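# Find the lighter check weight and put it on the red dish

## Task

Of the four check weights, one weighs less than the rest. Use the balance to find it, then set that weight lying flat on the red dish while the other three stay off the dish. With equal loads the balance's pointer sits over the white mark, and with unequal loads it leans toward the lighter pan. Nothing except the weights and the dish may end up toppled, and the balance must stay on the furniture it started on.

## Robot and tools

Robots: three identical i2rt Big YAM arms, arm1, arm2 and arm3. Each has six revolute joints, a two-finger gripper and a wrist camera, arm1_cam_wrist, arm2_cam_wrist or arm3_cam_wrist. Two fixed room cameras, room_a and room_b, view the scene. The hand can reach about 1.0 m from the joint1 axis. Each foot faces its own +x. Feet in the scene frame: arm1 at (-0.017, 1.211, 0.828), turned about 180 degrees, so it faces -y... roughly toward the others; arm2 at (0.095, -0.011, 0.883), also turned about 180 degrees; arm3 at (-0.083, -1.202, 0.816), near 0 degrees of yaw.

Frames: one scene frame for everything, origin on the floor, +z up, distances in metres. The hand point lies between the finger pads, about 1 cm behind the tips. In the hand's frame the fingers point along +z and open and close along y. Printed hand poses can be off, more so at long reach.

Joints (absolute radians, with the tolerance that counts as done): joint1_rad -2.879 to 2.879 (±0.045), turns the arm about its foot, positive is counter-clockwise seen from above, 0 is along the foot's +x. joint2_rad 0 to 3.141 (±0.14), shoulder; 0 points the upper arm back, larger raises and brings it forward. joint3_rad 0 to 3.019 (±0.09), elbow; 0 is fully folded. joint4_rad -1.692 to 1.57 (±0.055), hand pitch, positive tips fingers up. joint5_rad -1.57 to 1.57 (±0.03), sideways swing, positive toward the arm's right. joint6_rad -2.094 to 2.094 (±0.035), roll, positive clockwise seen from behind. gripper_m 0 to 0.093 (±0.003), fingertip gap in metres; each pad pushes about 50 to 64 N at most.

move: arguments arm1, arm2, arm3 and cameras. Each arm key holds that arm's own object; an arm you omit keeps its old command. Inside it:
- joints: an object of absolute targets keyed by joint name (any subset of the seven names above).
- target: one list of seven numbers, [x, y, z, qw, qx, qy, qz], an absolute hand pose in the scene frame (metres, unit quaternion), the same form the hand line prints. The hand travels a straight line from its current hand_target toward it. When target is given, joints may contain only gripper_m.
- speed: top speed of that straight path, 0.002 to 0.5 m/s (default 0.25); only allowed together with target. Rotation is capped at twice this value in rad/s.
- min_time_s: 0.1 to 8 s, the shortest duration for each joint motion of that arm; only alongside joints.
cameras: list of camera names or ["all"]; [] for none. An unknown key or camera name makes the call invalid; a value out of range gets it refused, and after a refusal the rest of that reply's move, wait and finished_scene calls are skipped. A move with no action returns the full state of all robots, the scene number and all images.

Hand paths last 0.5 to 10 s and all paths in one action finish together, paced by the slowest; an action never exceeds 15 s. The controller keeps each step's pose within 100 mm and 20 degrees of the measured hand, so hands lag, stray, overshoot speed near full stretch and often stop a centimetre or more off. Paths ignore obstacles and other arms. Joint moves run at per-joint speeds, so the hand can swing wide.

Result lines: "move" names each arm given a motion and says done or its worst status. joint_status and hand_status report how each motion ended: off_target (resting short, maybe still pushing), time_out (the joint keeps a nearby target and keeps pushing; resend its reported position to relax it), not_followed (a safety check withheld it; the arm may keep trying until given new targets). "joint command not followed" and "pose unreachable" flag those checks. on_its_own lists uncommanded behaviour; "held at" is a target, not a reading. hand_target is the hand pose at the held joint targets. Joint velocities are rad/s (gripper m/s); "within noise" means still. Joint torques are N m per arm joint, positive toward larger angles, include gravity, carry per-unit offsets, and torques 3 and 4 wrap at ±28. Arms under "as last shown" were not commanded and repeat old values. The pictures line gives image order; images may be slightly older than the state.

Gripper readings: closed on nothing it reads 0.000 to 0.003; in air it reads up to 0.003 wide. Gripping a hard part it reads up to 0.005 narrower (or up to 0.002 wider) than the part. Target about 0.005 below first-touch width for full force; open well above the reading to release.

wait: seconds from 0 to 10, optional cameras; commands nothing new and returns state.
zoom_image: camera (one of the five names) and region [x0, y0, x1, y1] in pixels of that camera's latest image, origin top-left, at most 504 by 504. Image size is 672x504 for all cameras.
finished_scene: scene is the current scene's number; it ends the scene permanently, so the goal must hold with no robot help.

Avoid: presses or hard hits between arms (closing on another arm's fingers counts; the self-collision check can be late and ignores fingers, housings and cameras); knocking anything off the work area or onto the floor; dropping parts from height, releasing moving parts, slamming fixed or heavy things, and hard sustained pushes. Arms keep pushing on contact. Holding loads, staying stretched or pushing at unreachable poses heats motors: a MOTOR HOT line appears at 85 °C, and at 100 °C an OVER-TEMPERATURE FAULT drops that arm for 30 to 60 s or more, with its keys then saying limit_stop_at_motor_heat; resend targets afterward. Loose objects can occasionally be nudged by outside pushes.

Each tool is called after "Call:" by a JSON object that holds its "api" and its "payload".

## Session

Call:
{"api": "move", "payload": {}}

Scene clock: 0.00 s.
Joint torques (N m): no reading
Heat: arm1: hottest joint2_rad 35 °C; arm2: hottest joint2_rad 29 °C; arm3: hottest joint2_rad 34 °C.
Joint velocities: within noise
arm1.joint_positions: joint1_rad=+0.776 joint2_rad=+0.602 joint3_rad=+1.507 joint4_rad=-1.261 joint5_rad=+0.098 joint6_rad=+0.607 gripper_m=+0.09396
arm1.joint_status: not commanded
arm1.hand: x=-0.1701 y=+1.0660 z=+1.4453 quat_wxyz=(-0.349, -0.815, -0.066, +0.458) (m; scene frame)
arm1.hand_target: x=-0.1672 y=+1.0692 z=+1.4585 quat_wxyz=(-0.357, -0.807, -0.065, +0.467) (m; scene frame)
arm1.hand_status: not commanded
arm2.joint_positions: joint1_rad=+0.021 joint2_rad=+0.603 joint3_rad=+1.379 joint4_rad=-1.633 joint5_rad=-0.031 joint6_rad=+0.148 gripper_m=+0.09396
arm2.joint_status: not commanded
arm2.hand: x=-0.0901 y=-0.0176 z=+1.3638 quat_wxyz=(+0.028, +0.934, -0.076, -0.347) (m; scene frame)
arm2.hand_target: x=-0.0886 y=-0.0177 z=+1.3731 quat_wxyz=(+0.029, +0.930, -0.075, -0.358) (m; scene frame)
arm2.hand_status: not commanded
arm3.joint_positions: joint1_rad=+0.525 joint2_rad=+0.628 joint3_rad=+1.422 joint4_rad=-1.611 joint5_rad=-0.278 joint6_rad=-0.485 gripper_m=+0.09396
arm3.joint_status: not commanded
arm3.hand: x=-0.2389 y=-1.3139 z=+1.3216 quat_wxyz=(+0.100, +0.819, +0.423, -0.375) (m; scene frame)
arm3.hand_target: x=-0.2372 y=-1.3133 z=+1.3293 quat_wxyz=(+0.099, +0.815, +0.422, -0.384) (m; scene frame)
arm3.hand_status: not commanded
pictures: arm1_cam_wrist, arm2_cam_wrist, arm3_cam_wrist, room_a, room_b
camera_calibration:
arm1_cam_wrist: T_world_to_cam=[[-0.426578, 0.750242, -0.505142, -0.142259], [0.876534, 0.205232, -0.435395, 0.562627], [-0.22298, -0.628504, -0.74516, 1.8366], [0, 0, 0, 1]] pos_world=[-0.144322, 1.14557, 1.54166]
arm2_cam_wrist: T_world_to_cam=[[0.114776, 0.987548, -0.107587, 0.175562], [0.988832, -0.123942, -0.0827592, 0.205023], [-0.0950631, -0.0968864, -0.990745, 1.46502], [0, 0, 0, 1]] pos_world=[-0.0836141, -0.00602373, 1.48732]
arm3_cam_wrist: T_world_to_cam=[[-0.763962, 0.629021, 0.143855, 0.455582], [0.608574, 0.776494, -0.163383, 1.38403], [-0.214474, -0.0372722, -0.976018, 1.31615], [0, 0, 0, 1]] pos_world=[-0.211956, -1.3122, 1.44517]

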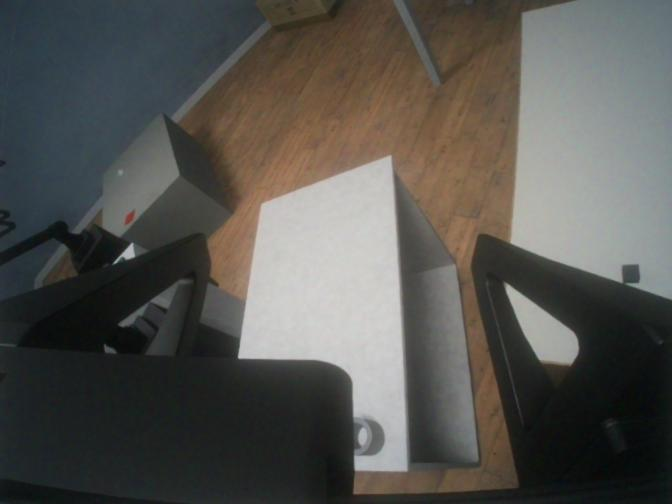

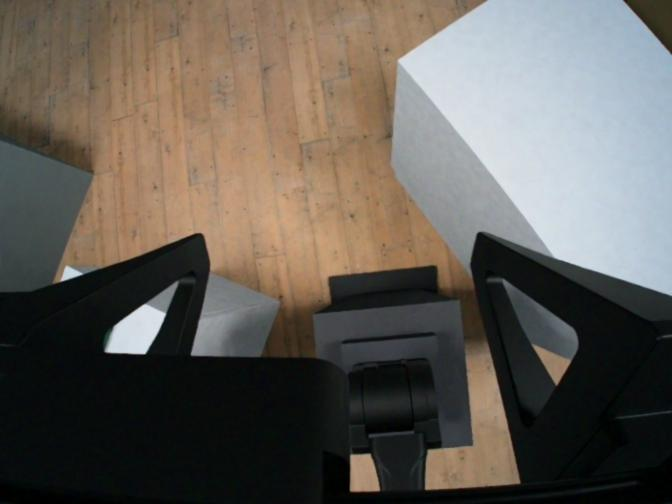

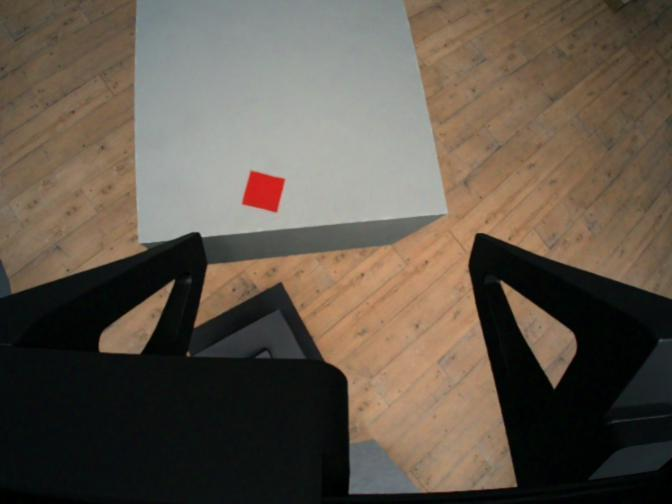

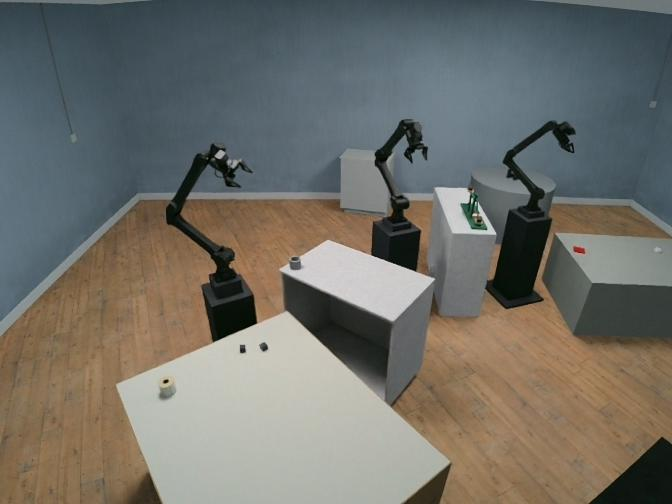

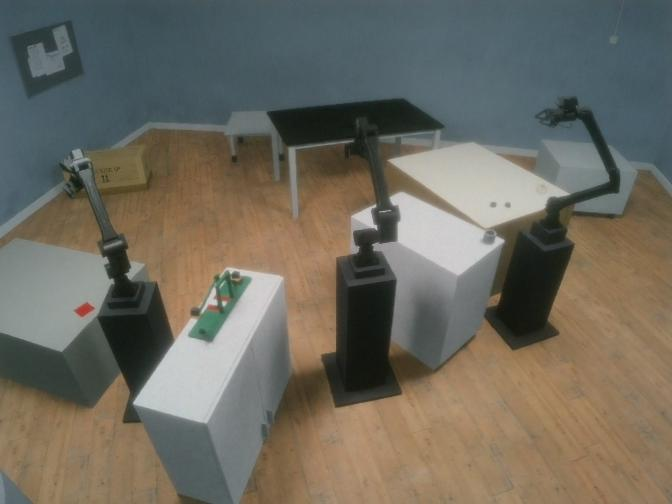

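Call:
{"api": "zoom_image", "payload": {"camera": "room_b", "region": [160, 250, 280, 350]}}

Call:
{"api": "zoom_image", "payload": {"camera": "room_a", "region": [425, 170, 525, 260]}}

Call:
{"api": "zoom_image", "payload": {"camera": "room_b", "region": [350, 140, 600, 290]}}

Call:
{"api": "zoom_image", "payload": {"camera": "room_a", "region": [110, 220, 450, 420]}}

Call:
{"api": "zoom_image", "payload": {"camera": "room_a", "region": [480, 110, 672, 290]}}

Scaled by 4.200 from the camera's 672x504 image, which has a finer 960x720 frame.

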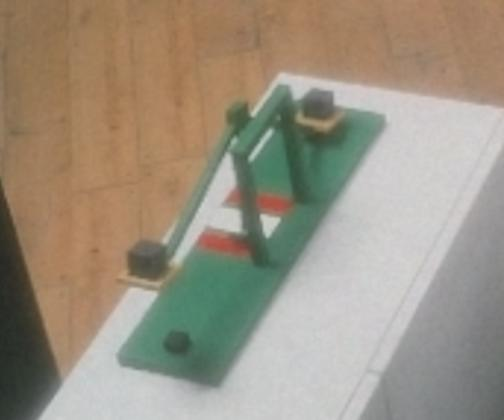

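Scaled by 5.040 from the camera's 672x504 image, which has a finer 960x720 frame.

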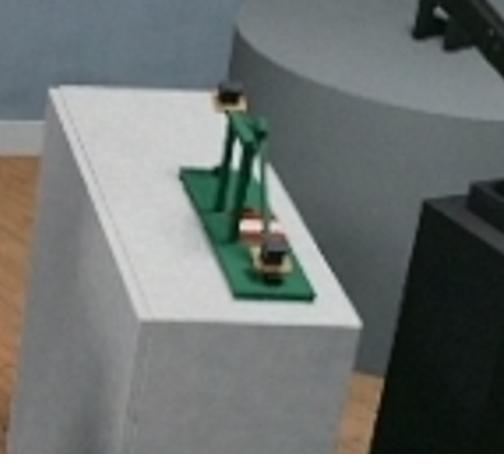

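Scaled by 2.016 from the camera's 672x504 image, which has a finer 960x720 frame.

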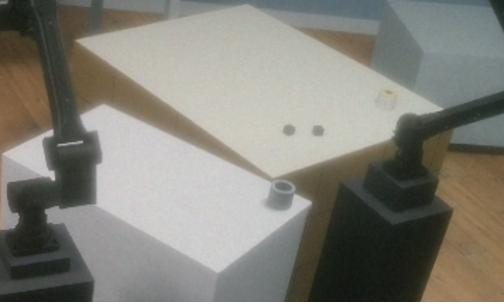

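Scaled by 1.482 from the camera's 672x504 image, which has a finer 960x720 frame.

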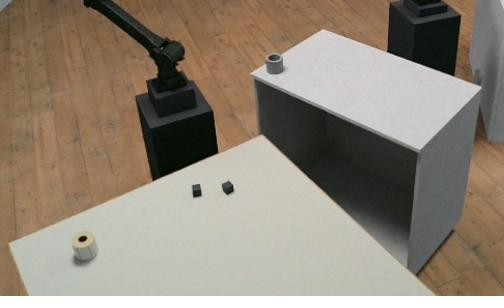

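Scaled by 2.625 from the camera's 672x504 image, which has a finer 960x720 frame.

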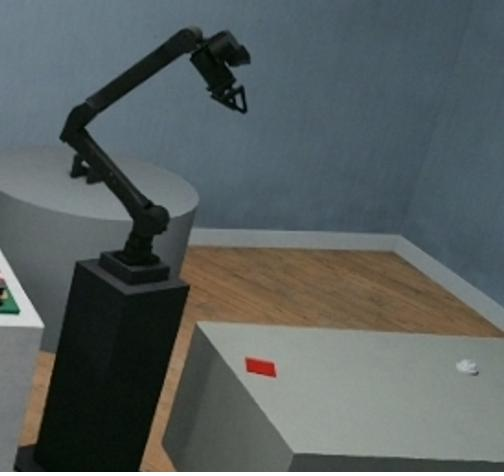

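Call:
{"api": "move", "payload": {"arm3": {"joints": {"joint1_rad": -2.165, "joint2_rad": 1.176, "joint3_rad": 1.316, "joint4_rad": -1.22, "joint5_rad": 0, "joint6_rad": 0}, "min_time_s": 2.5}, "cameras": ["arm3_cam_wrist"]}}

Call:
{"api": "zoom_image", "payload": {"camera": "arm3_cam_wrist", "region": [180, 0, 560, 280]}}

Scene clock: 5.30 s.
Joint torques (N m): arm1=[-0.5 3.19 9.88 2.09 0.09 -0.12] | arm2=[1.38 2.37 10.7 1.77 -0.03 0.08] | arm3=[-1.61 -8.06 8.53 1.87 0.13 0.03]
Heat: arm1: hottest joint2_rad 35 °C; arm2: hottest joint2_rad 29 °C; arm3: hottest joint2_rad 34 °C.
move: arm3 done
Joint velocities: within noise
arm1, arm2: as last shown
arm3.joint_positions: joint1_rad=-2.160 joint2_rad=+1.162 joint3_rad=+1.319 joint4_rad=-1.232 joint5_rad=-0.003 joint6_rad=-0.009 gripper_m=+0.09397
arm3.joint_status: all done
arm3.hand: x=+0.2156 y=-0.8929 z=+1.1620 quat_wxyz=(-0.222, +0.385, -0.890, -0.101) (m; scene frame)
arm3.hand_target: x=+0.2211 y=-0.8910 z=+1.1559 quat_wxyz=(-0.220, +0.379, -0.893, -0.099) (m; scene frame)
arm3.hand_status: not commanded
pictures: arm3_cam_wrist
camera_calibration:
arm3_cam_wrist: T_world_to_cam=[[0.724, -0.689645, -0.0146269, -0.753064], [-0.682894, -0.719583, 0.125919, -0.639159], [-0.0973648, -0.0811769, -0.991933, 1.22768], [0, 0, 0, 1]] pos_world=[0.228273, -0.879616, 1.28724]

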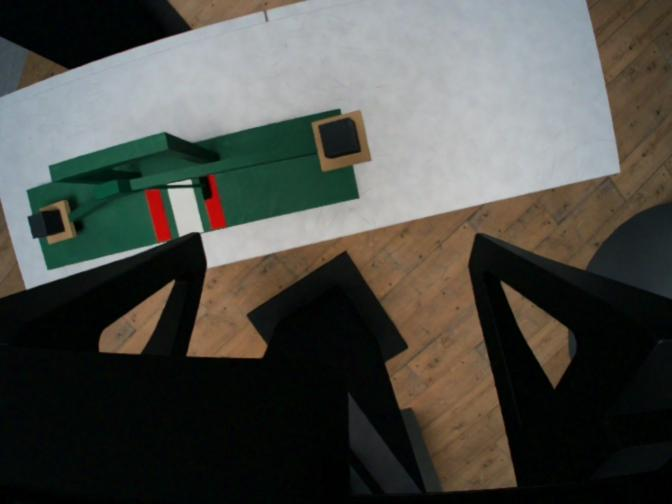

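Scaled by 1.326 from the camera's 672x504 image, which has a finer 960x720 frame.

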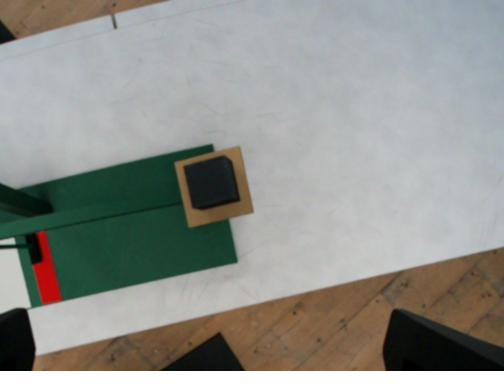

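Call:
{"api": "zoom_image", "payload": {"camera": "arm3_cam_wrist", "region": [290, 90, 390, 190]}}

Scaled by 5.040 from the camera's 672x504 image, which has a finer 960x720 frame.

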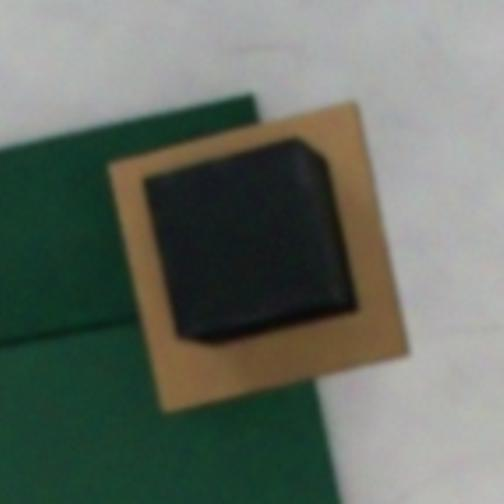

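Call:
{"api": "move", "payload": {"arm3": {"target": [0.2225, -0.871, 1.0, -0.3206, 0.5077, -0.797, -0.0417]}, "cameras": ["arm3_cam_wrist"]}}

Call:
{"api": "zoom_image", "payload": {"camera": "arm3_cam_wrist", "region": [270, 50, 430, 210]}}

Scene clock: 7.60 s.
Joint torques (N m): arm1=[-0.03 2.84 9.99 2.11 0.04 -0.16] | arm2=[1.85 2.14 10.74 1.74 -0.03 0.08] | arm3=[-0.56 -7.94 8.13 2.1 0.11 -0.14]
Heat: arm1: hottest joint2_rad 35 °C; arm2: hottest joint2_rad 29 °C; arm3: hottest joint2_rad 34 °C.
move: arm3 done
Joint velocities: within noise
arm1, arm2: as last shown
arm3.joint_positions: joint1_rad=-2.101 joint2_rad=+1.161 joint3_rad=+0.847 joint4_rad=-0.596 joint5_rad=+0.116 joint6_rad=-0.293 gripper_m=+0.09397
arm3.joint_status: not commanded
arm3.hand: x=+0.2236 y=-0.8737 z=+1.0073 quat_wxyz=(-0.324, +0.502, -0.801, -0.044) (m; scene frame)
arm3.hand_target: x=+0.2224 y=-0.8712 z=+1.0001 quat_wxyz=(-0.321, +0.508, -0.798, -0.042) (m; scene frame)
arm3.hand_status: done (0.008 m and 0.9 deg from the pose sent, 0.164 m and 22.0 deg at the start)
pictures: arm3_cam_wrist
camera_calibration:
arm3_cam_wrist: T_world_to_cam=[[0.829042, -0.501318, 0.247729, -0.871166], [-0.516707, -0.856155, -0.00336565, -0.626633], [0.213782, -0.125213, -0.968824, 0.945236], [0, 0, 0, 1]] pos_world=[0.196373, -0.85487, 1.12947]

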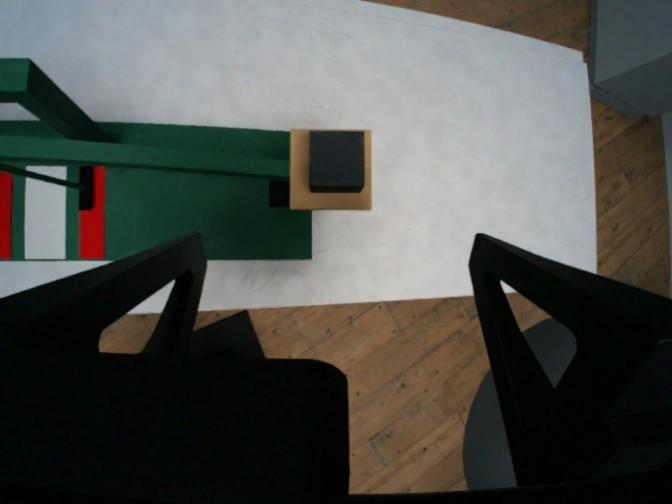

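Scaled by 3.150 from the camera's 672x504 image, which has a finer 960x720 frame.

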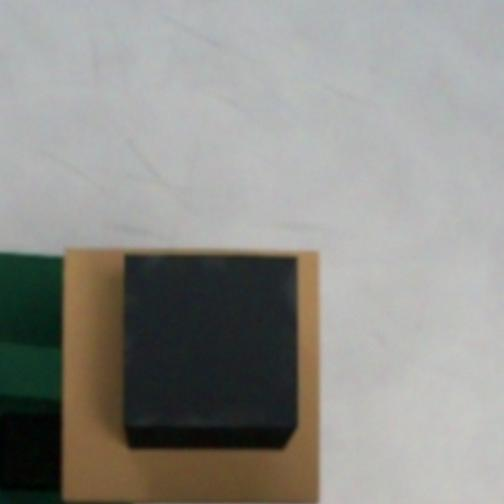

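Call:
{"api": "move", "payload": {"arm3": {"target": [0.2485, -0.852, 0.943, -0.3206, 0.5077, -0.797, -0.0417], "speed": 0.15}, "cameras": ["arm3_cam_wrist"]}}

Call:
{"api": "zoom_image", "payload": {"camera": "arm3_cam_wrist", "region": [250, 100, 430, 280]}}

Scene clock: 9.20 s.
Joint torques (N m): arm1=[-0.73 2.61 9.99 2.19 0.1 -0.15] | arm2=[1.32 2.43 10.74 1.77 -0.03 0.09] | arm3=[-1.61 -9.29 8.25 2.14 -0.06 -0.1]
Heat: arm1: hottest joint2_rad 35 °C; arm2: hottest joint2_rad 29 °C; arm3: hottest joint2_rad 34 °C.
move: arm3 done
Joint velocities: within noise
arm1, arm2: as last shown
arm3.joint_positions: joint1_rad=-2.110 joint2_rad=+1.317 joint3_rad=+0.810 joint4_rad=-0.405 joint5_rad=+0.107 joint6_rad=-0.311 gripper_m=+0.09397
arm3.joint_status: not commanded
arm3.hand: x=+0.2440 y=-0.8528 z=+0.9486 quat_wxyz=(-0.323, +0.507, -0.798, -0.043) (m; scene frame)
arm3.hand_target: x=+0.2484 y=-0.8521 z=+0.9431 quat_wxyz=(-0.321, +0.508, -0.798, -0.042) (m; scene frame)
arm3.hand_status: done (0.007 m and 0.3 deg from the pose sent, 0.072 m and 0.9 deg at the start)
pictures: arm3_cam_wrist
camera_calibration:
arm3_cam_wrist: T_world_to_cam=[[0.83435, -0.491086, 0.250388, -0.858067], [-0.507373, -0.861727, 0.000576762, -0.609098], [0.215483, -0.127521, -0.968145, 0.883621], [0, 0, 0, 1]] pos_world=[0.216483, -0.833581, 1.07067]

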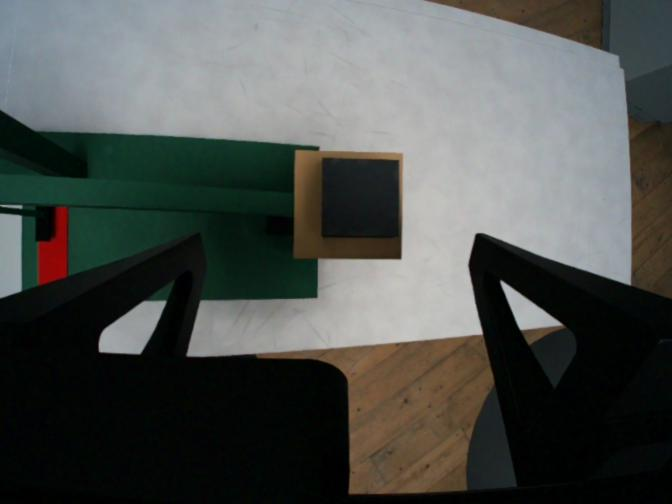

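Scaled by 2.800 from the camera's 672x504 image, which has a finer 960x720 frame.

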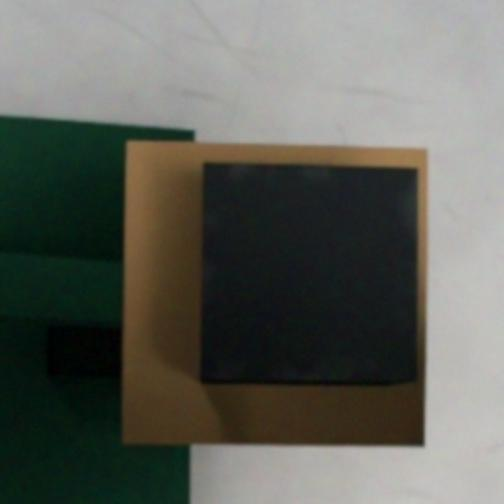

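Call:
{"api": "move", "payload": {"arm3": {"target": [0.2722, -0.841, 0.914, -0.3206, 0.5077, -0.797, -0.0417], "speed": 0.1}, "cameras": ["arm3_cam_wrist"]}}

Scene clock: 10.87 s.
Joint torques (N m): arm1=[-0.32 3.37 9.96 2.03 0.08 -0.12] | arm2=[1.55 2.43 10.74 1.77 -0.03 0.08] | arm3=[-1.61 -10.05 9.31 2.03 -0.03 -0.11]
Heat: arm1: hottest joint2_rad 35 °C; arm2: hottest joint3_rad 30 °C; arm3: hottest joint2_rad 34 °C.
move: arm3 off_target
Joint velocities: within noise
arm1, arm2: as last shown
arm3.joint_positions: joint1_rad=-2.138 joint2_rad=+1.421 joint3_rad=+0.810 joint4_rad=-0.311 joint5_rad=+0.089 joint6_rad=-0.333 gripper_m=+0.09397
arm3.joint_status: not commanded
arm3.hand: x=+0.2626 y=-0.8470 z=+0.9140 quat_wxyz=(-0.317, +0.508, -0.800, -0.042) (m; scene frame)
arm3.hand_target: x=+0.2719 y=-0.8413 z=+0.9141 quat_wxyz=(-0.321, +0.508, -0.798, -0.042) (m; scene frame)
arm3.hand_status: off_target (0.011 m and 0.5 deg from the pose sent, 0.046 m and 0.3 deg at the start)
pictures: arm3_cam_wrist
camera_calibration:
arm3_cam_wrist: T_world_to_cam=[[0.836646, -0.488553, 0.247668, -0.858189], [-0.50694, -0.861894, 0.0123101, -0.605693], [0.20745, -0.135852, -0.968767, 0.842405], [0, 0, 0, 1]] pos_world=[0.236194, -0.826871, 1.0361]

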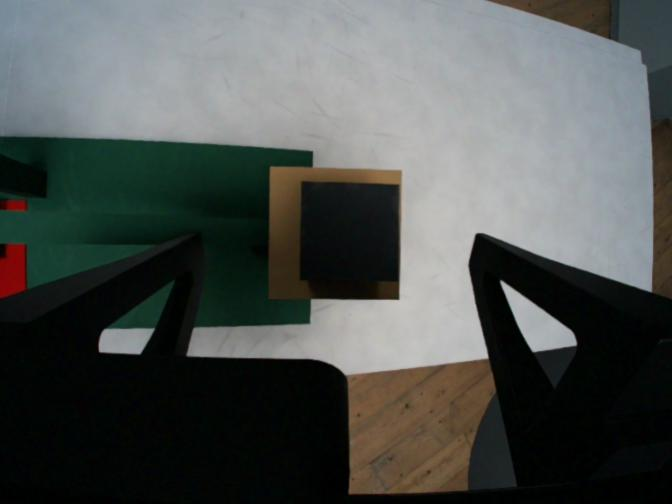

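Call:
{"api": "move", "payload": {"arm3": {"target": [0.2775, -0.8385, 0.913, -0.3206, 0.5077, -0.797, -0.0417], "speed": 0.06}, "cameras": ["arm3_cam_wrist"]}}

Scene clock: 12.17 s.
Joint torques (N m): arm1=[-0.21 3.19 10.04 2.06 0.11 -0.12] | arm2=[1.55 2.49 10.73 1.77 -0.03 0.09] | arm3=[-1.61 -9.88 10.13 2.04 -0.05 -0.11]
Heat: arm1: hottest joint2_rad 35 °C; arm2: hottest joint3_rad 30 °C; arm3: hottest joint2_rad 34 °C.
move: arm3 off_target
Joint velocities: within noise
arm1, arm2: as last shown
arm3.joint_positions: joint1_rad=-2.142 joint2_rad=+1.431 joint3_rad=+0.810 joint4_rad=-0.309 joint5_rad=+0.087 joint6_rad=-0.337 gripper_m=+0.09397
arm3.joint_status: not commanded
arm3.hand: x=+0.2636 y=-0.8482 z=+0.9091 quat_wxyz=(-0.312, +0.509, -0.801, -0.041) (m; scene frame)
arm3.hand_target: x=+0.2771 y=-0.8391 z=+0.9132 quat_wxyz=(-0.321, +0.508, -0.798, -0.042) (m; scene frame)
arm3.hand_status: off_target (0.017 m and 1.0 deg from the pose sent, 0.017 m and 0.5 deg at the start)
pictures: arm3_cam_wrist
camera_calibration:
arm3_cam_wrist: T_world_to_cam=[[0.838468, -0.48634, 0.245854, -0.855368], [-0.506442, -0.861993, 0.0220201, -0.615182], [0.201215, -0.142974, -0.969057, 0.833151], [0, 0, 0, 1]] pos_world=[0.238002, -0.827163, 1.03121]

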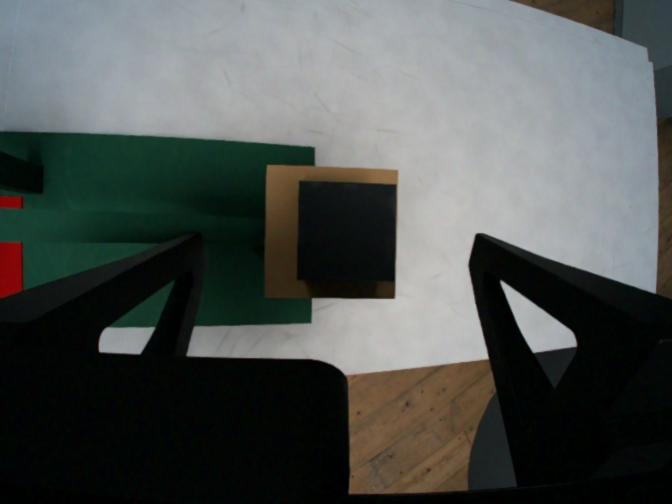

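Call:
{"api": "move", "payload": {"arm3": {"target": [0.2875, -0.8295, 0.919, -0.3206, 0.5077, -0.797, -0.0417], "speed": 0.06}, "cameras": ["arm3_cam_wrist", "room_b"]}}

Call:
{"api": "zoom_image", "payload": {"camera": "room_b", "region": [160, 250, 280, 350]}}

Scene clock: 13.43 s.
Joint torques (N m): arm1=[-0.15 2.9 9.95 2.13 0.1 -0.16] | arm2=[1.67 2.37 10.74 1.78 -0.02 0.1] | arm3=[-1.73 -10.81 10.73 1.32 -0.07 -0.11]
Heat: arm1: hottest joint2_rad 35 °C; arm2: hottest joint3_rad 30 °C; arm3: hottest joint2_rad 34 °C.
move: arm3 off_target
Joint velocities: within noise
arm1, arm2: as last shown
arm3.joint_positions: joint1_rad=-2.146 joint2_rad=+1.452 joint3_rad=+0.847 joint4_rad=-0.309 joint5_rad=+0.085 joint6_rad=-0.340 gripper_m=+0.09397
arm3.joint_status: not commanded
arm3.hand: x=+0.2750 y=-0.8385 z=+0.9162 quat_wxyz=(-0.320, +0.507, -0.799, -0.043) (m; scene frame)
arm3.hand_target: x=+0.2871 y=-0.8300 z=+0.9192 quat_wxyz=(-0.321, +0.508, -0.798, -0.042) (m; scene frame)
arm3.hand_status: off_target (0.016 m and 0.2 deg from the pose sent, 0.032 m and 1.0 deg at the start)
pictures: arm3_cam_wrist, room_b
camera_calibration:
arm3_cam_wrist: T_world_to_cam=[[0.835232, -0.490017, 0.249541, -0.867436], [-0.507402, -0.861687, 0.0062433, -0.586181], [0.211967, -0.131832, -0.968344, 0.844911], [0, 0, 0, 1]] pos_world=[0.247988, -0.818775, 1.03828]

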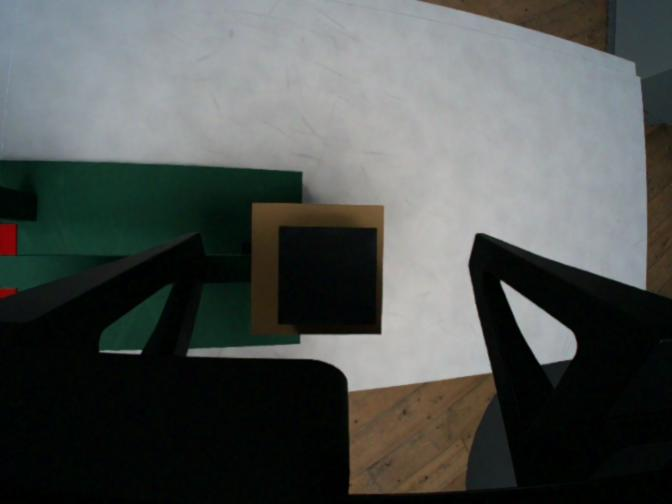

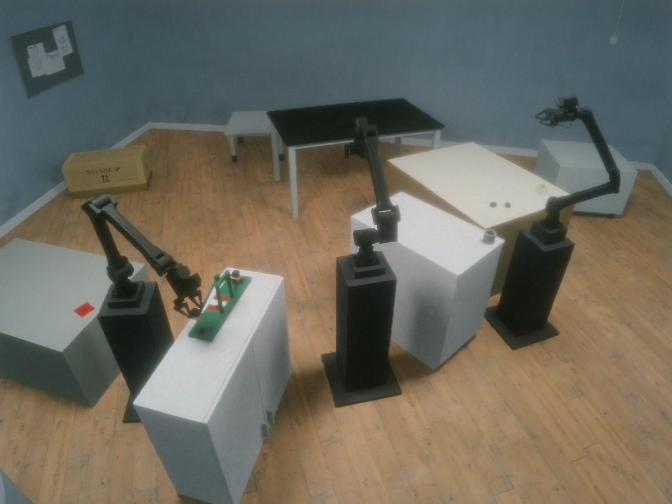

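Scaled by 4.200 from the camera's 672x504 image, which has a finer 960x720 frame.

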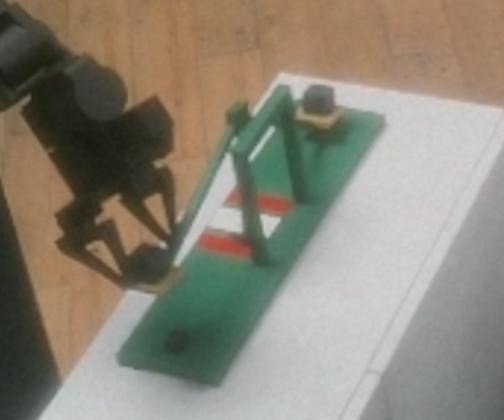

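Call:
{"api": "move", "payload": {"arm3": {"target": [0.2685, -0.842, 0.916, -0.3206, 0.5077, -0.797, -0.0417], "speed": 0.06}, "cameras": ["arm3_cam_wrist"]}}

Scene clock: 15.10 s.
Joint torques (N m): arm1=[-0.15 2.73 10 2.04 0.09 -0.14] | arm2=[1.38 2.49 10.74 1.81 -0.04 0.07] | arm3=[-0.38 -12.86 7.05 1.74 0.19 -0.01]
Heat: arm1: hottest joint2_rad 35 °C; arm2: hottest joint3_rad 31 °C; arm3: hottest joint2_rad 35 °C.
move: arm3 done
Joint velocities: within noise
arm1, arm2: as last shown
arm3.joint_positions: joint1_rad=-2.146 joint2_rad=+1.448 joint3_rad=+0.835 joint4_rad=-0.309 joint5_rad=+0.088 joint6_rad=-0.340 gripper_m=+0.09397
arm3.joint_status: not commanded
arm3.hand: x=+0.2719 y=-0.8424 z=+0.9126 quat_wxyz=(-0.317, +0.508, -0.800, -0.040) (m; scene frame)
arm3.hand_target: x=+0.2686 y=-0.8420 z=+0.9161 quat_wxyz=(-0.321, +0.508, -0.798, -0.042) (m; scene frame)
arm3.hand_status: done (0.005 m and 0.6 deg from the pose sent, 0.007 m and 0.2 deg at the start)
pictures: arm3_cam_wrist
camera_calibration:
arm3_cam_wrist: T_world_to_cam=[[0.835484, -0.489428, 0.249853, -0.865738], [-0.508642, -0.860855, 0.0145502, -0.597659], [0.207966, -0.139242, -0.968174, 0.836311], [0, 0, 0, 1]] pos_world=[0.245391, -0.821765, 1.0347]

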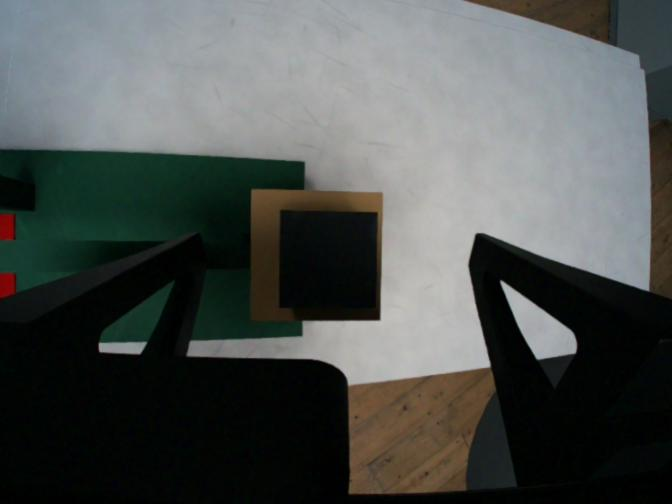

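Call:
{"api": "move", "payload": {"arm3": {"joints": {"gripper_m": 0.022}}, "cameras": ["arm3_cam_wrist", "room_b"]}}

Scene clock: 16.00 s.
Joint torques (N m): arm1=[-0.44 2.55 9.98 2.07 0.09 -0.12] | arm2=[1.32 2.32 10.77 1.74 -0.03 0.09] | arm3=[-0.56 -13.1 7.04 1.74 0.14 0]
Heat: arm1: hottest joint3_rad 36 °C; arm2: hottest joint3_rad 31 °C; arm3: hottest joint2_rad 35 °C.
move: arm3 off_target
Joint velocities: within noise
arm1.joint_positions: joint1_rad=+0.776 joint2_rad=+0.602 joint3_rad=+1.507 joint4_rad=-1.261 joint5_rad=+0.098 joint6_rad=+0.607 gripper_m=+0.09396
arm1.joint_status: not commanded
arm1.hand: x=-0.1701 y=+1.0660 z=+1.4453 quat_wxyz=(-0.349, -0.815, -0.066, +0.458) (m; scene frame)
arm1.hand_target: x=-0.1672 y=+1.0692 z=+1.4585 quat_wxyz=(-0.357, -0.807, -0.065, +0.467) (m; scene frame)
arm1.hand_status: not commanded
arm2.joint_positions: joint1_rad=+0.021 joint2_rad=+0.603 joint3_rad=+1.379 joint4_rad=-1.633 joint5_rad=-0.031 joint6_rad=+0.148 gripper_m=+0.09396
arm2.joint_status: not commanded
arm2.hand: x=-0.0901 y=-0.0176 z=+1.3638 quat_wxyz=(+0.028, +0.934, -0.076, -0.347) (m; scene frame)
arm2.hand_target: x=-0.0886 y=-0.0177 z=+1.3731 quat_wxyz=(+0.029, +0.930, -0.075, -0.358) (m; scene frame)
arm2.hand_status: not commanded
arm3.joint_positions: joint1_rad=-2.145 joint2_rad=+1.448 joint3_rad=+0.835 joint4_rad=-0.309 joint5_rad=+0.088 joint6_rad=-0.340 gripper_m=+0.02980
arm3.joint_status: gripper_m off_target (ended at +0.02982, target +0.02200)
arm3.hand: x=+0.2718 y=-0.8423 z=+0.9126 quat_wxyz=(-0.317, +0.508, -0.800, -0.041) (m; scene frame)
arm3.hand_target: x=+0.2686 y=-0.8419 z=+0.9160 quat_wxyz=(-0.321, +0.508, -0.798, -0.042) (m; scene frame)
arm3.hand_status: not commanded
pictures: arm3_cam_wrist, room_b
camera_calibration:
arm3_cam_wrist: T_world_to_cam=[[0.835644, -0.489117, 0.249927, -0.865466], [-0.508342, -0.861032, 0.014592, -0.597886], [0.208058, -0.139242, -0.968155, 0.836303], [0, 0, 0, 1]] pos_world=[0.245291, -0.821665, 1.0347]

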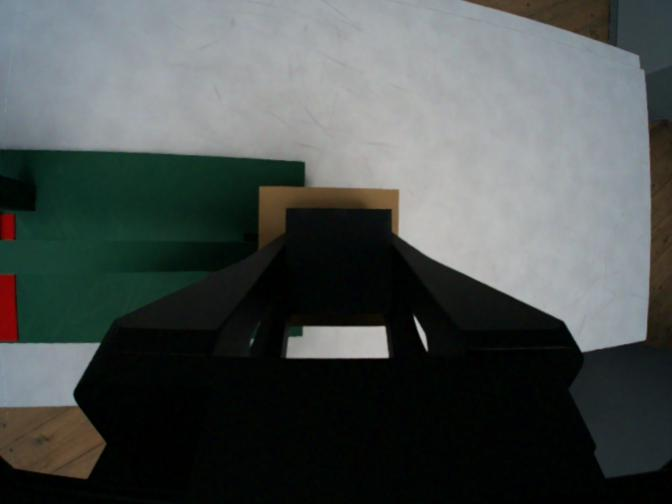

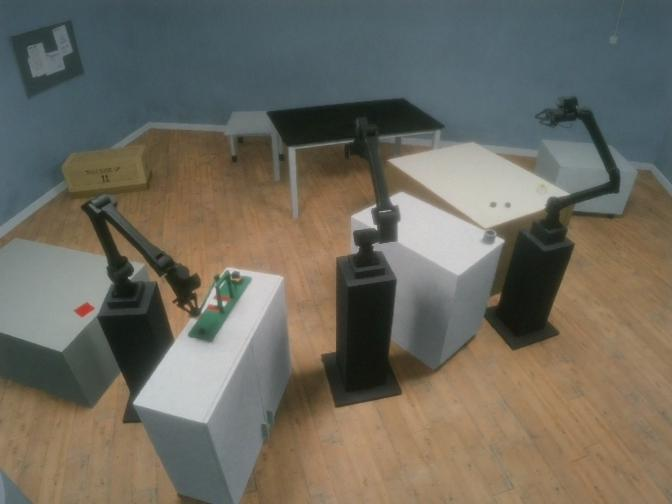

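Call:
{"api": "move", "payload": {"arm3": {"target": [0.2500, -0.848, 1.0, -0.3206, 0.5077, -0.797, -0.0417], "speed": 0.12}}}

Call:
{"api": "move", "payload": {"arm3": {"joints": {"joint2_rad": 1.0, "joint3_rad": 1.1, "joint4_rad": -1.09}, "min_time_s": 1.5}, "cameras": ["arm3_cam_wrist"]}}

Call:
{"api": "move", "payload": {"arm3": {"joints": {"joint1_rad": 1.05, "joint5_rad": 0, "joint6_rad": 0}, "min_time_s": 3.2}}}

Call:
{"api": "move", "payload": {"arm3": {"joints": {"joint2_rad": 1.558, "joint3_rad": 0.68, "joint4_rad": -0.09}, "min_time_s": 1.5}, "cameras": ["arm3_cam_wrist", "room_a", "room_b"]}}

Scene clock: 18.23 s.
Joint torques (N m): arm1=[-0.5 3.02 9.92 2.06 0.11 -0.17] | arm2=[1.61 2.26 10.77 1.73 -0.03 0.09] | arm3=[-0.32 -11.58 12.12 1.35 0.19 0.04]
Heat: arm1: hottest joint3_rad 36 °C; arm2: hottest joint3_rad 31 °C; arm3: hottest joint2_rad 35 °C.
move: arm3 off_target
Joint velocities: within noise
arm1, arm2: as last shown
arm3.joint_positions: joint1_rad=-2.120 joint2_rad=+1.285 joint3_rad=+0.867 joint4_rad=-0.558 joint5_rad=+0.103 joint6_rad=-0.325 gripper_m=+0.02980
arm3.joint_status: not commanded
arm3.hand: x=+0.2407 y=-0.8631 z=+0.9687 quat_wxyz=(-0.293, +0.516, -0.804, -0.033) (m; scene frame)
arm3.hand_target: x=+0.2491 y=-0.8492 z=+1.0001 quat_wxyz=(-0.321, +0.508, -0.798, -0.042) (m; scene frame)
arm3.hand_status: off_target (0.036 m and 3.5 deg from the pose sent, 0.090 m and 0.6 deg at the start)
pictures: none

Scene clock: 20.33 s.
Joint torques (N m): arm1=[-0.38 3.14 9.99 2.17 0.1 -0.13] | arm2=[1.38 2.2 10.74 1.78 -0.03 0.1] | arm3=[-0.38 -7.71 12.83 1.26 0.19 0.07]
Heat: arm1: hottest joint3_rad 36 °C; arm2: hottest joint3_rad 32 °C; arm3: hottest joint2_rad 35 °C.
move: arm3 done
Joint velocities: within noise
arm1, arm2: as last shown
arm3.joint_positions: joint1_rad=-2.120 joint2_rad=+1.010 joint3_rad=+1.047 joint4_rad=-1.084 joint5_rad=+0.103 joint6_rad=-0.325 gripper_m=+0.02980
arm3.joint_status: all done
arm3.hand: x=+0.1861 y=-0.9274 z=+1.1028 quat_wxyz=(-0.260, +0.523, -0.812, -0.024) (m; scene frame)
arm3.hand_target: x=+0.1891 y=-0.9207 z=+1.1329 quat_wxyz=(-0.287, +0.516, -0.806, -0.032) (m; scene frame)
arm3.hand_status: not commanded
pictures: arm3_cam_wrist
camera_calibration:
arm3_cam_wrist: T_world_to_cam=[[0.85719, -0.461823, 0.227914, -0.83741], [-0.497654, -0.85668, 0.135795, -0.849088], [0.132537, -0.229824, -0.964165, 0.951952], [0, 0, 0, 1]] pos_world=[0.169099, -0.89535, 1.224]

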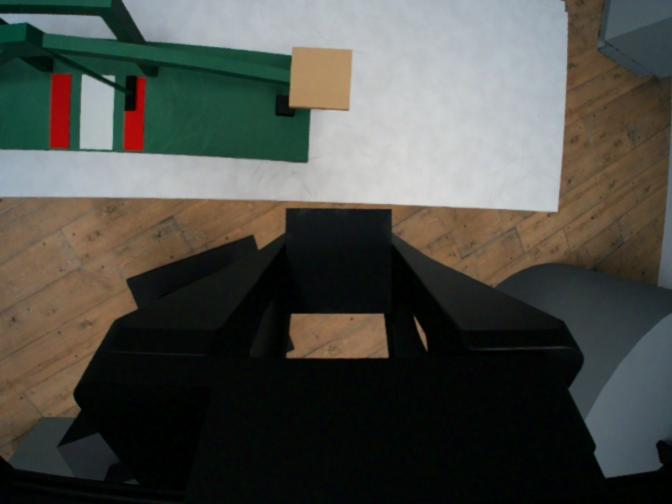

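Scene clock: 24.10 s.
Joint torques (N m): arm1=[-0.21 2.84 10 2.04 0.11 -0.16] | arm2=[1.44 2.32 10.74 1.76 -0.03 0.09] | arm3=[-0.73 -7.59 12.82 1.22 -0.03 0.02]
Heat: arm1: hottest joint3_rad 37 °C; arm2: hottest joint3_rad 32 °C; arm3: hottest joint2_rad 35 °C.
move: arm3 done
Joint velocities: within noise
arm1, arm2: as last shown
arm3.joint_positions: joint1_rad=+1.044 joint2_rad=+1.010 joint3_rad=+1.047 joint4_rad=-1.084 joint5_rad=+0.002 joint6_rad=-0.009 gripper_m=+0.02980
arm3.joint_status: all done
arm3.hand: x=-0.3279 y=-1.4965 z=+1.1035 quat_wxyz=(+0.103, +0.873, +0.413, -0.238) (m; scene frame)
arm3.hand_target: x=-0.3300 y=-1.5037 z=+1.1336 quat_wxyz=(+0.117, +0.866, +0.409, -0.262) (m; scene frame)
arm3.hand_status: not commanded
pictures: none

Scene clock: 26.20 s.
Joint torques (N m): arm1=[-0.56 3.19 9.94 2.09 0.06 -0.13] | arm2=[1.55 2.14 10.65 1.77 -0.03 0.08] | arm3=[-0.67 -11.16 6.46 2.09 -0.02 0.05]
Heat: arm1: hottest joint3_rad 37 °C; arm2: hottest joint3_rad 33 °C; arm3: hottest joint2_rad 35 °C.
move: arm3 done
Joint velocities: within noise
arm1, arm2: as last shown
arm3.joint_positions: joint1_rad=+1.044 joint2_rad=+1.548 joint3_rad=+0.677 joint4_rad=-0.107 joint5_rad=+0.002 joint6_rad=-0.009 gripper_m=+0.02980
arm3.joint_status: all done
arm3.hand: x=-0.3832 y=-1.5579 z=+0.8299 quat_wxyz=(+0.117, +0.864, +0.409, -0.269) (m; scene frame)
arm3.hand_target: x=-0.3832 y=-1.5628 z=+0.8289 quat_wxyz=(+0.122, +0.863, +0.407, -0.272) (m; scene frame)
arm3.hand_status: not commanded
pictures: arm3_cam_wrist, room_a, room_b
camera_calibration:
arm3_cam_wrist: T_world_to_cam=[[-0.764019, 0.64512, 0.00972474, 0.705905], [0.645137, 0.763665, 0.0247715, 1.41889], [0.00855416, 0.0251997, -0.999646, 0.99864], [0, 0, 0, 1]] pos_world=[-0.384595, -1.56412, 0.956274]

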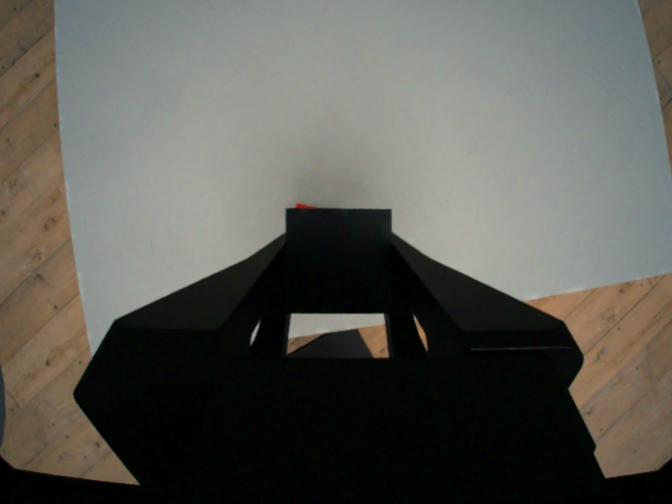

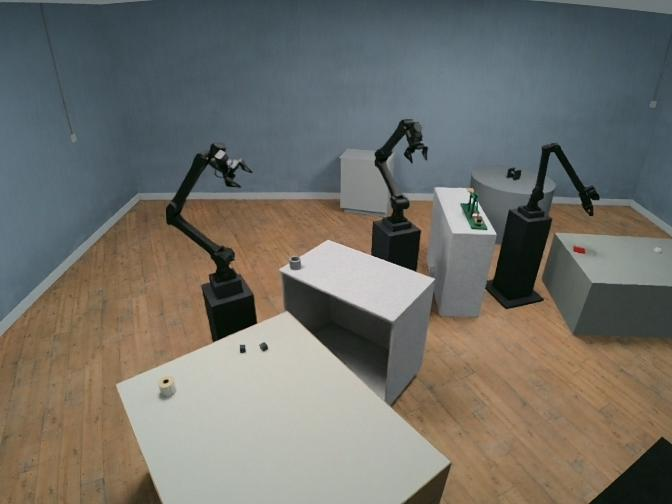

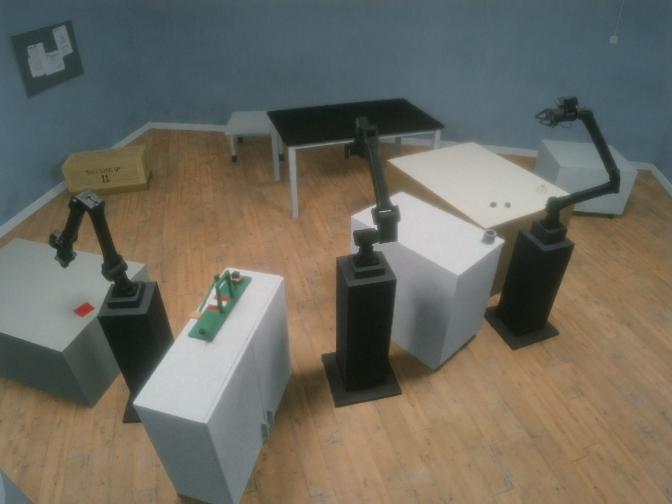

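Call:
{"api": "move", "payload": {"arm3": {"target": [-0.332, -1.505, 0.76, 0.122, 0.863, 0.407, -0.272]}, "cameras": ["arm3_cam_wrist"]}}

Scene clock: 28.07 s.
Joint torques (N m): arm1=[-0.44 2.67 9.84 2.11 0.08 -0.18] | arm2=[1.73 2.32 10.71 1.77 -0.03 0.09] | arm3=[-0.56 -8.94 4.18 2.1 0.16 0.03]
Heat: arm1: hottest joint3_rad 37 °C; arm2: hottest joint3_rad 33 °C; arm3: hottest joint2_rad 35 °C.
move: arm3 done
Joint velocities: within noise
arm1, arm2: as last shown
arm3.joint_positions: joint1_rad=+1.054 joint2_rad=+1.619 joint3_rad=+0.431 joint4_rad=+0.220 joint5_rad=+0.003 joint6_rad=+0.000 gripper_m=+0.02980
arm3.joint_status: not commanded
arm3.hand: x=-0.3332 y=-1.5028 z=+0.7638 quat_wxyz=(+0.121, +0.863, +0.408, -0.272) (m; scene frame)
arm3.hand_target: x=-0.3319 y=-1.5050 z=+0.7601 quat_wxyz=(+0.122, +0.863, +0.407, -0.272) (m; scene frame)
arm3.hand_status: done (0.005 m and 0.2 deg from the pose sent, 0.101 m and 0.7 deg at the start)
pictures: arm3_cam_wrist
camera_calibration:
arm3_cam_wrist: T_world_to_cam=[[-0.764884, 0.644139, 0.00603444, 0.710243], [0.644147, 0.764751, 0.0151902, 1.35484], [0.00516974, 0.0155058, -0.999866, 0.915249], [0, 0, 0, 1]] pos_world=[-0.334192, -1.5078, 0.890261]

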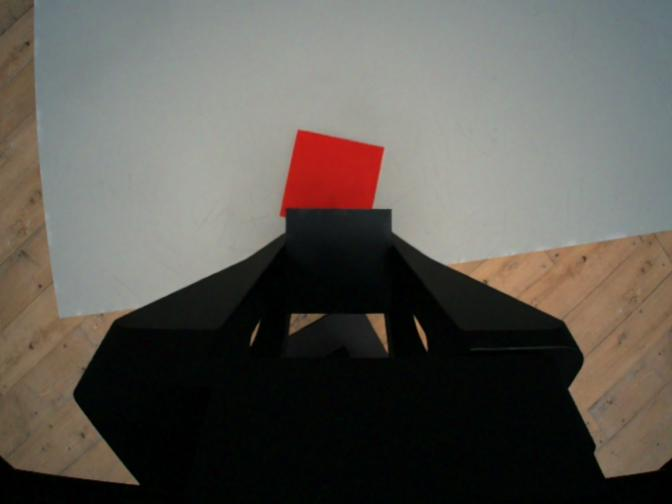

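Call:
{"api": "move", "payload": {"arm3": {"target": [-0.377, -1.567, 0.53, 0.122, 0.863, 0.407, -0.272], "speed": 0.2}, "cameras": ["arm3_cam_wrist", "room_a", "room_b"]}}

Call:
{"api": "zoom_image", "payload": {"camera": "room_a", "region": [540, 210, 620, 290]}}

Call:
{"api": "zoom_image", "payload": {"camera": "room_b", "region": [40, 260, 130, 350]}}

Scene clock: 30.77 s.
Joint torques (N m): arm1=[-0.26 2.61 9.94 2.09 0.09 -0.15] | arm2=[1.55 2.49 10.7 1.77 -0.04 0.09] | arm3=[-0.67 -14.86 1.02 2.14 0.17 0.05]
Heat: arm1: hottest joint3_rad 37 °C; arm2: hottest joint3_rad 34 °C; arm3: hottest joint2_rad 35 °C.
move: arm3 done
Joint velocities: within noise
arm1, arm2: as last shown
arm3.joint_positions: joint1_rad=+1.071 joint2_rad=+2.495 joint3_rad=+0.829 joint4_rad=+0.695 joint5_rad=+0.014 joint6_rad=+0.015 gripper_m=+0.02980
arm3.joint_status: not commanded
arm3.hand: x=-0.3796 y=-1.5654 z=+0.5365 quat_wxyz=(+0.120, +0.863, +0.408, -0.271) (m; scene frame)
arm3.hand_target: x=-0.3769 y=-1.5669 z=+0.5302 quat_wxyz=(+0.122, +0.863, +0.407, -0.272) (m; scene frame)
arm3.hand_status: done (0.007 m and 0.3 deg from the pose sent, 0.246 m and 0.2 deg at the start)
pictures: arm3_cam_wrist, room_a, room_b
camera_calibration:
arm3_cam_wrist: T_world_to_cam=[[-0.764533, 0.644554, 0.00621548, 0.717231], [0.644546, 0.764349, 0.0181742, 1.43389], [0.00696344, 0.0179009, -0.999816, 0.693511], [0, 0, 0, 1]] pos_world=[-0.380694, -1.5707, 0.662865]

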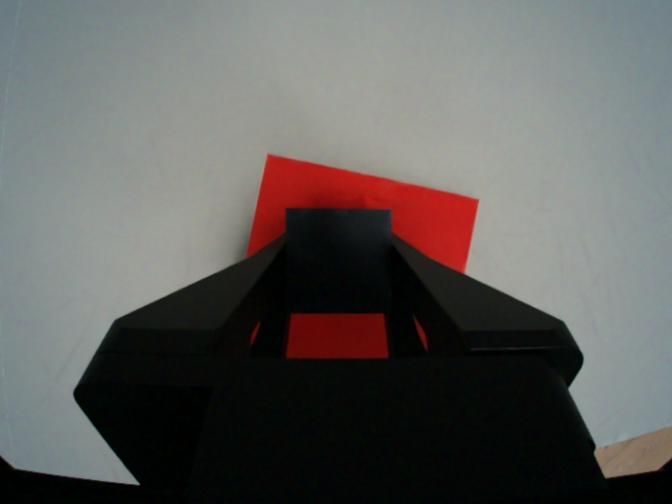

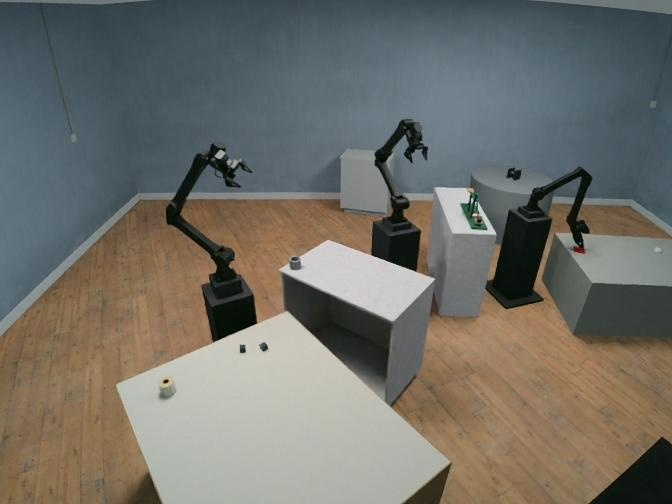

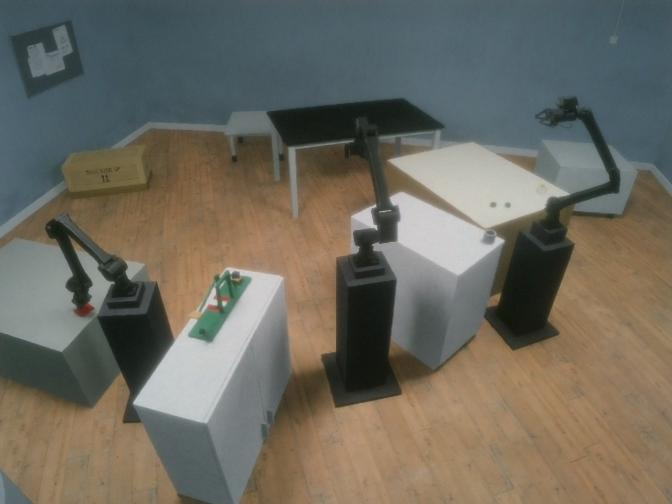

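Scaled by 6.300 from the camera's 672x504 image, which has a finer 960x720 frame.

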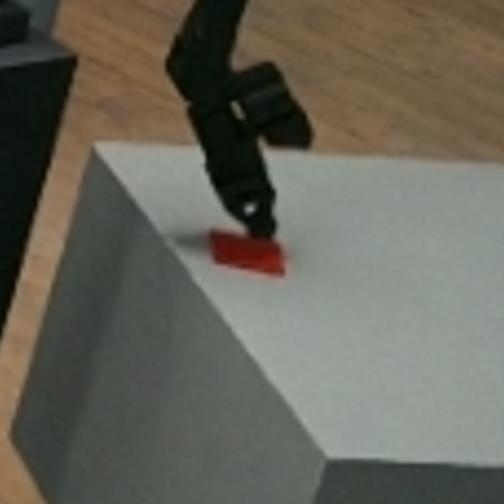

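Scaled by 5.600 from the camera's 672x504 image, which has a finer 960x720 frame.

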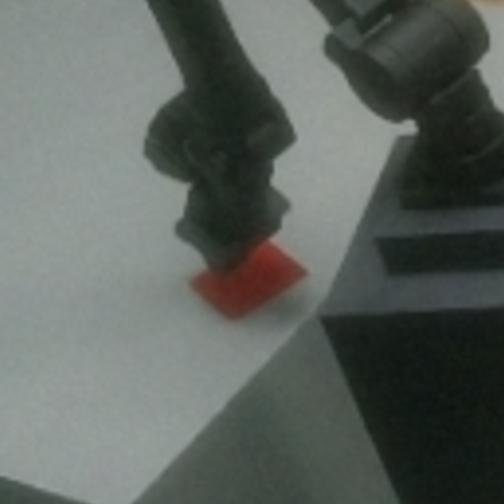

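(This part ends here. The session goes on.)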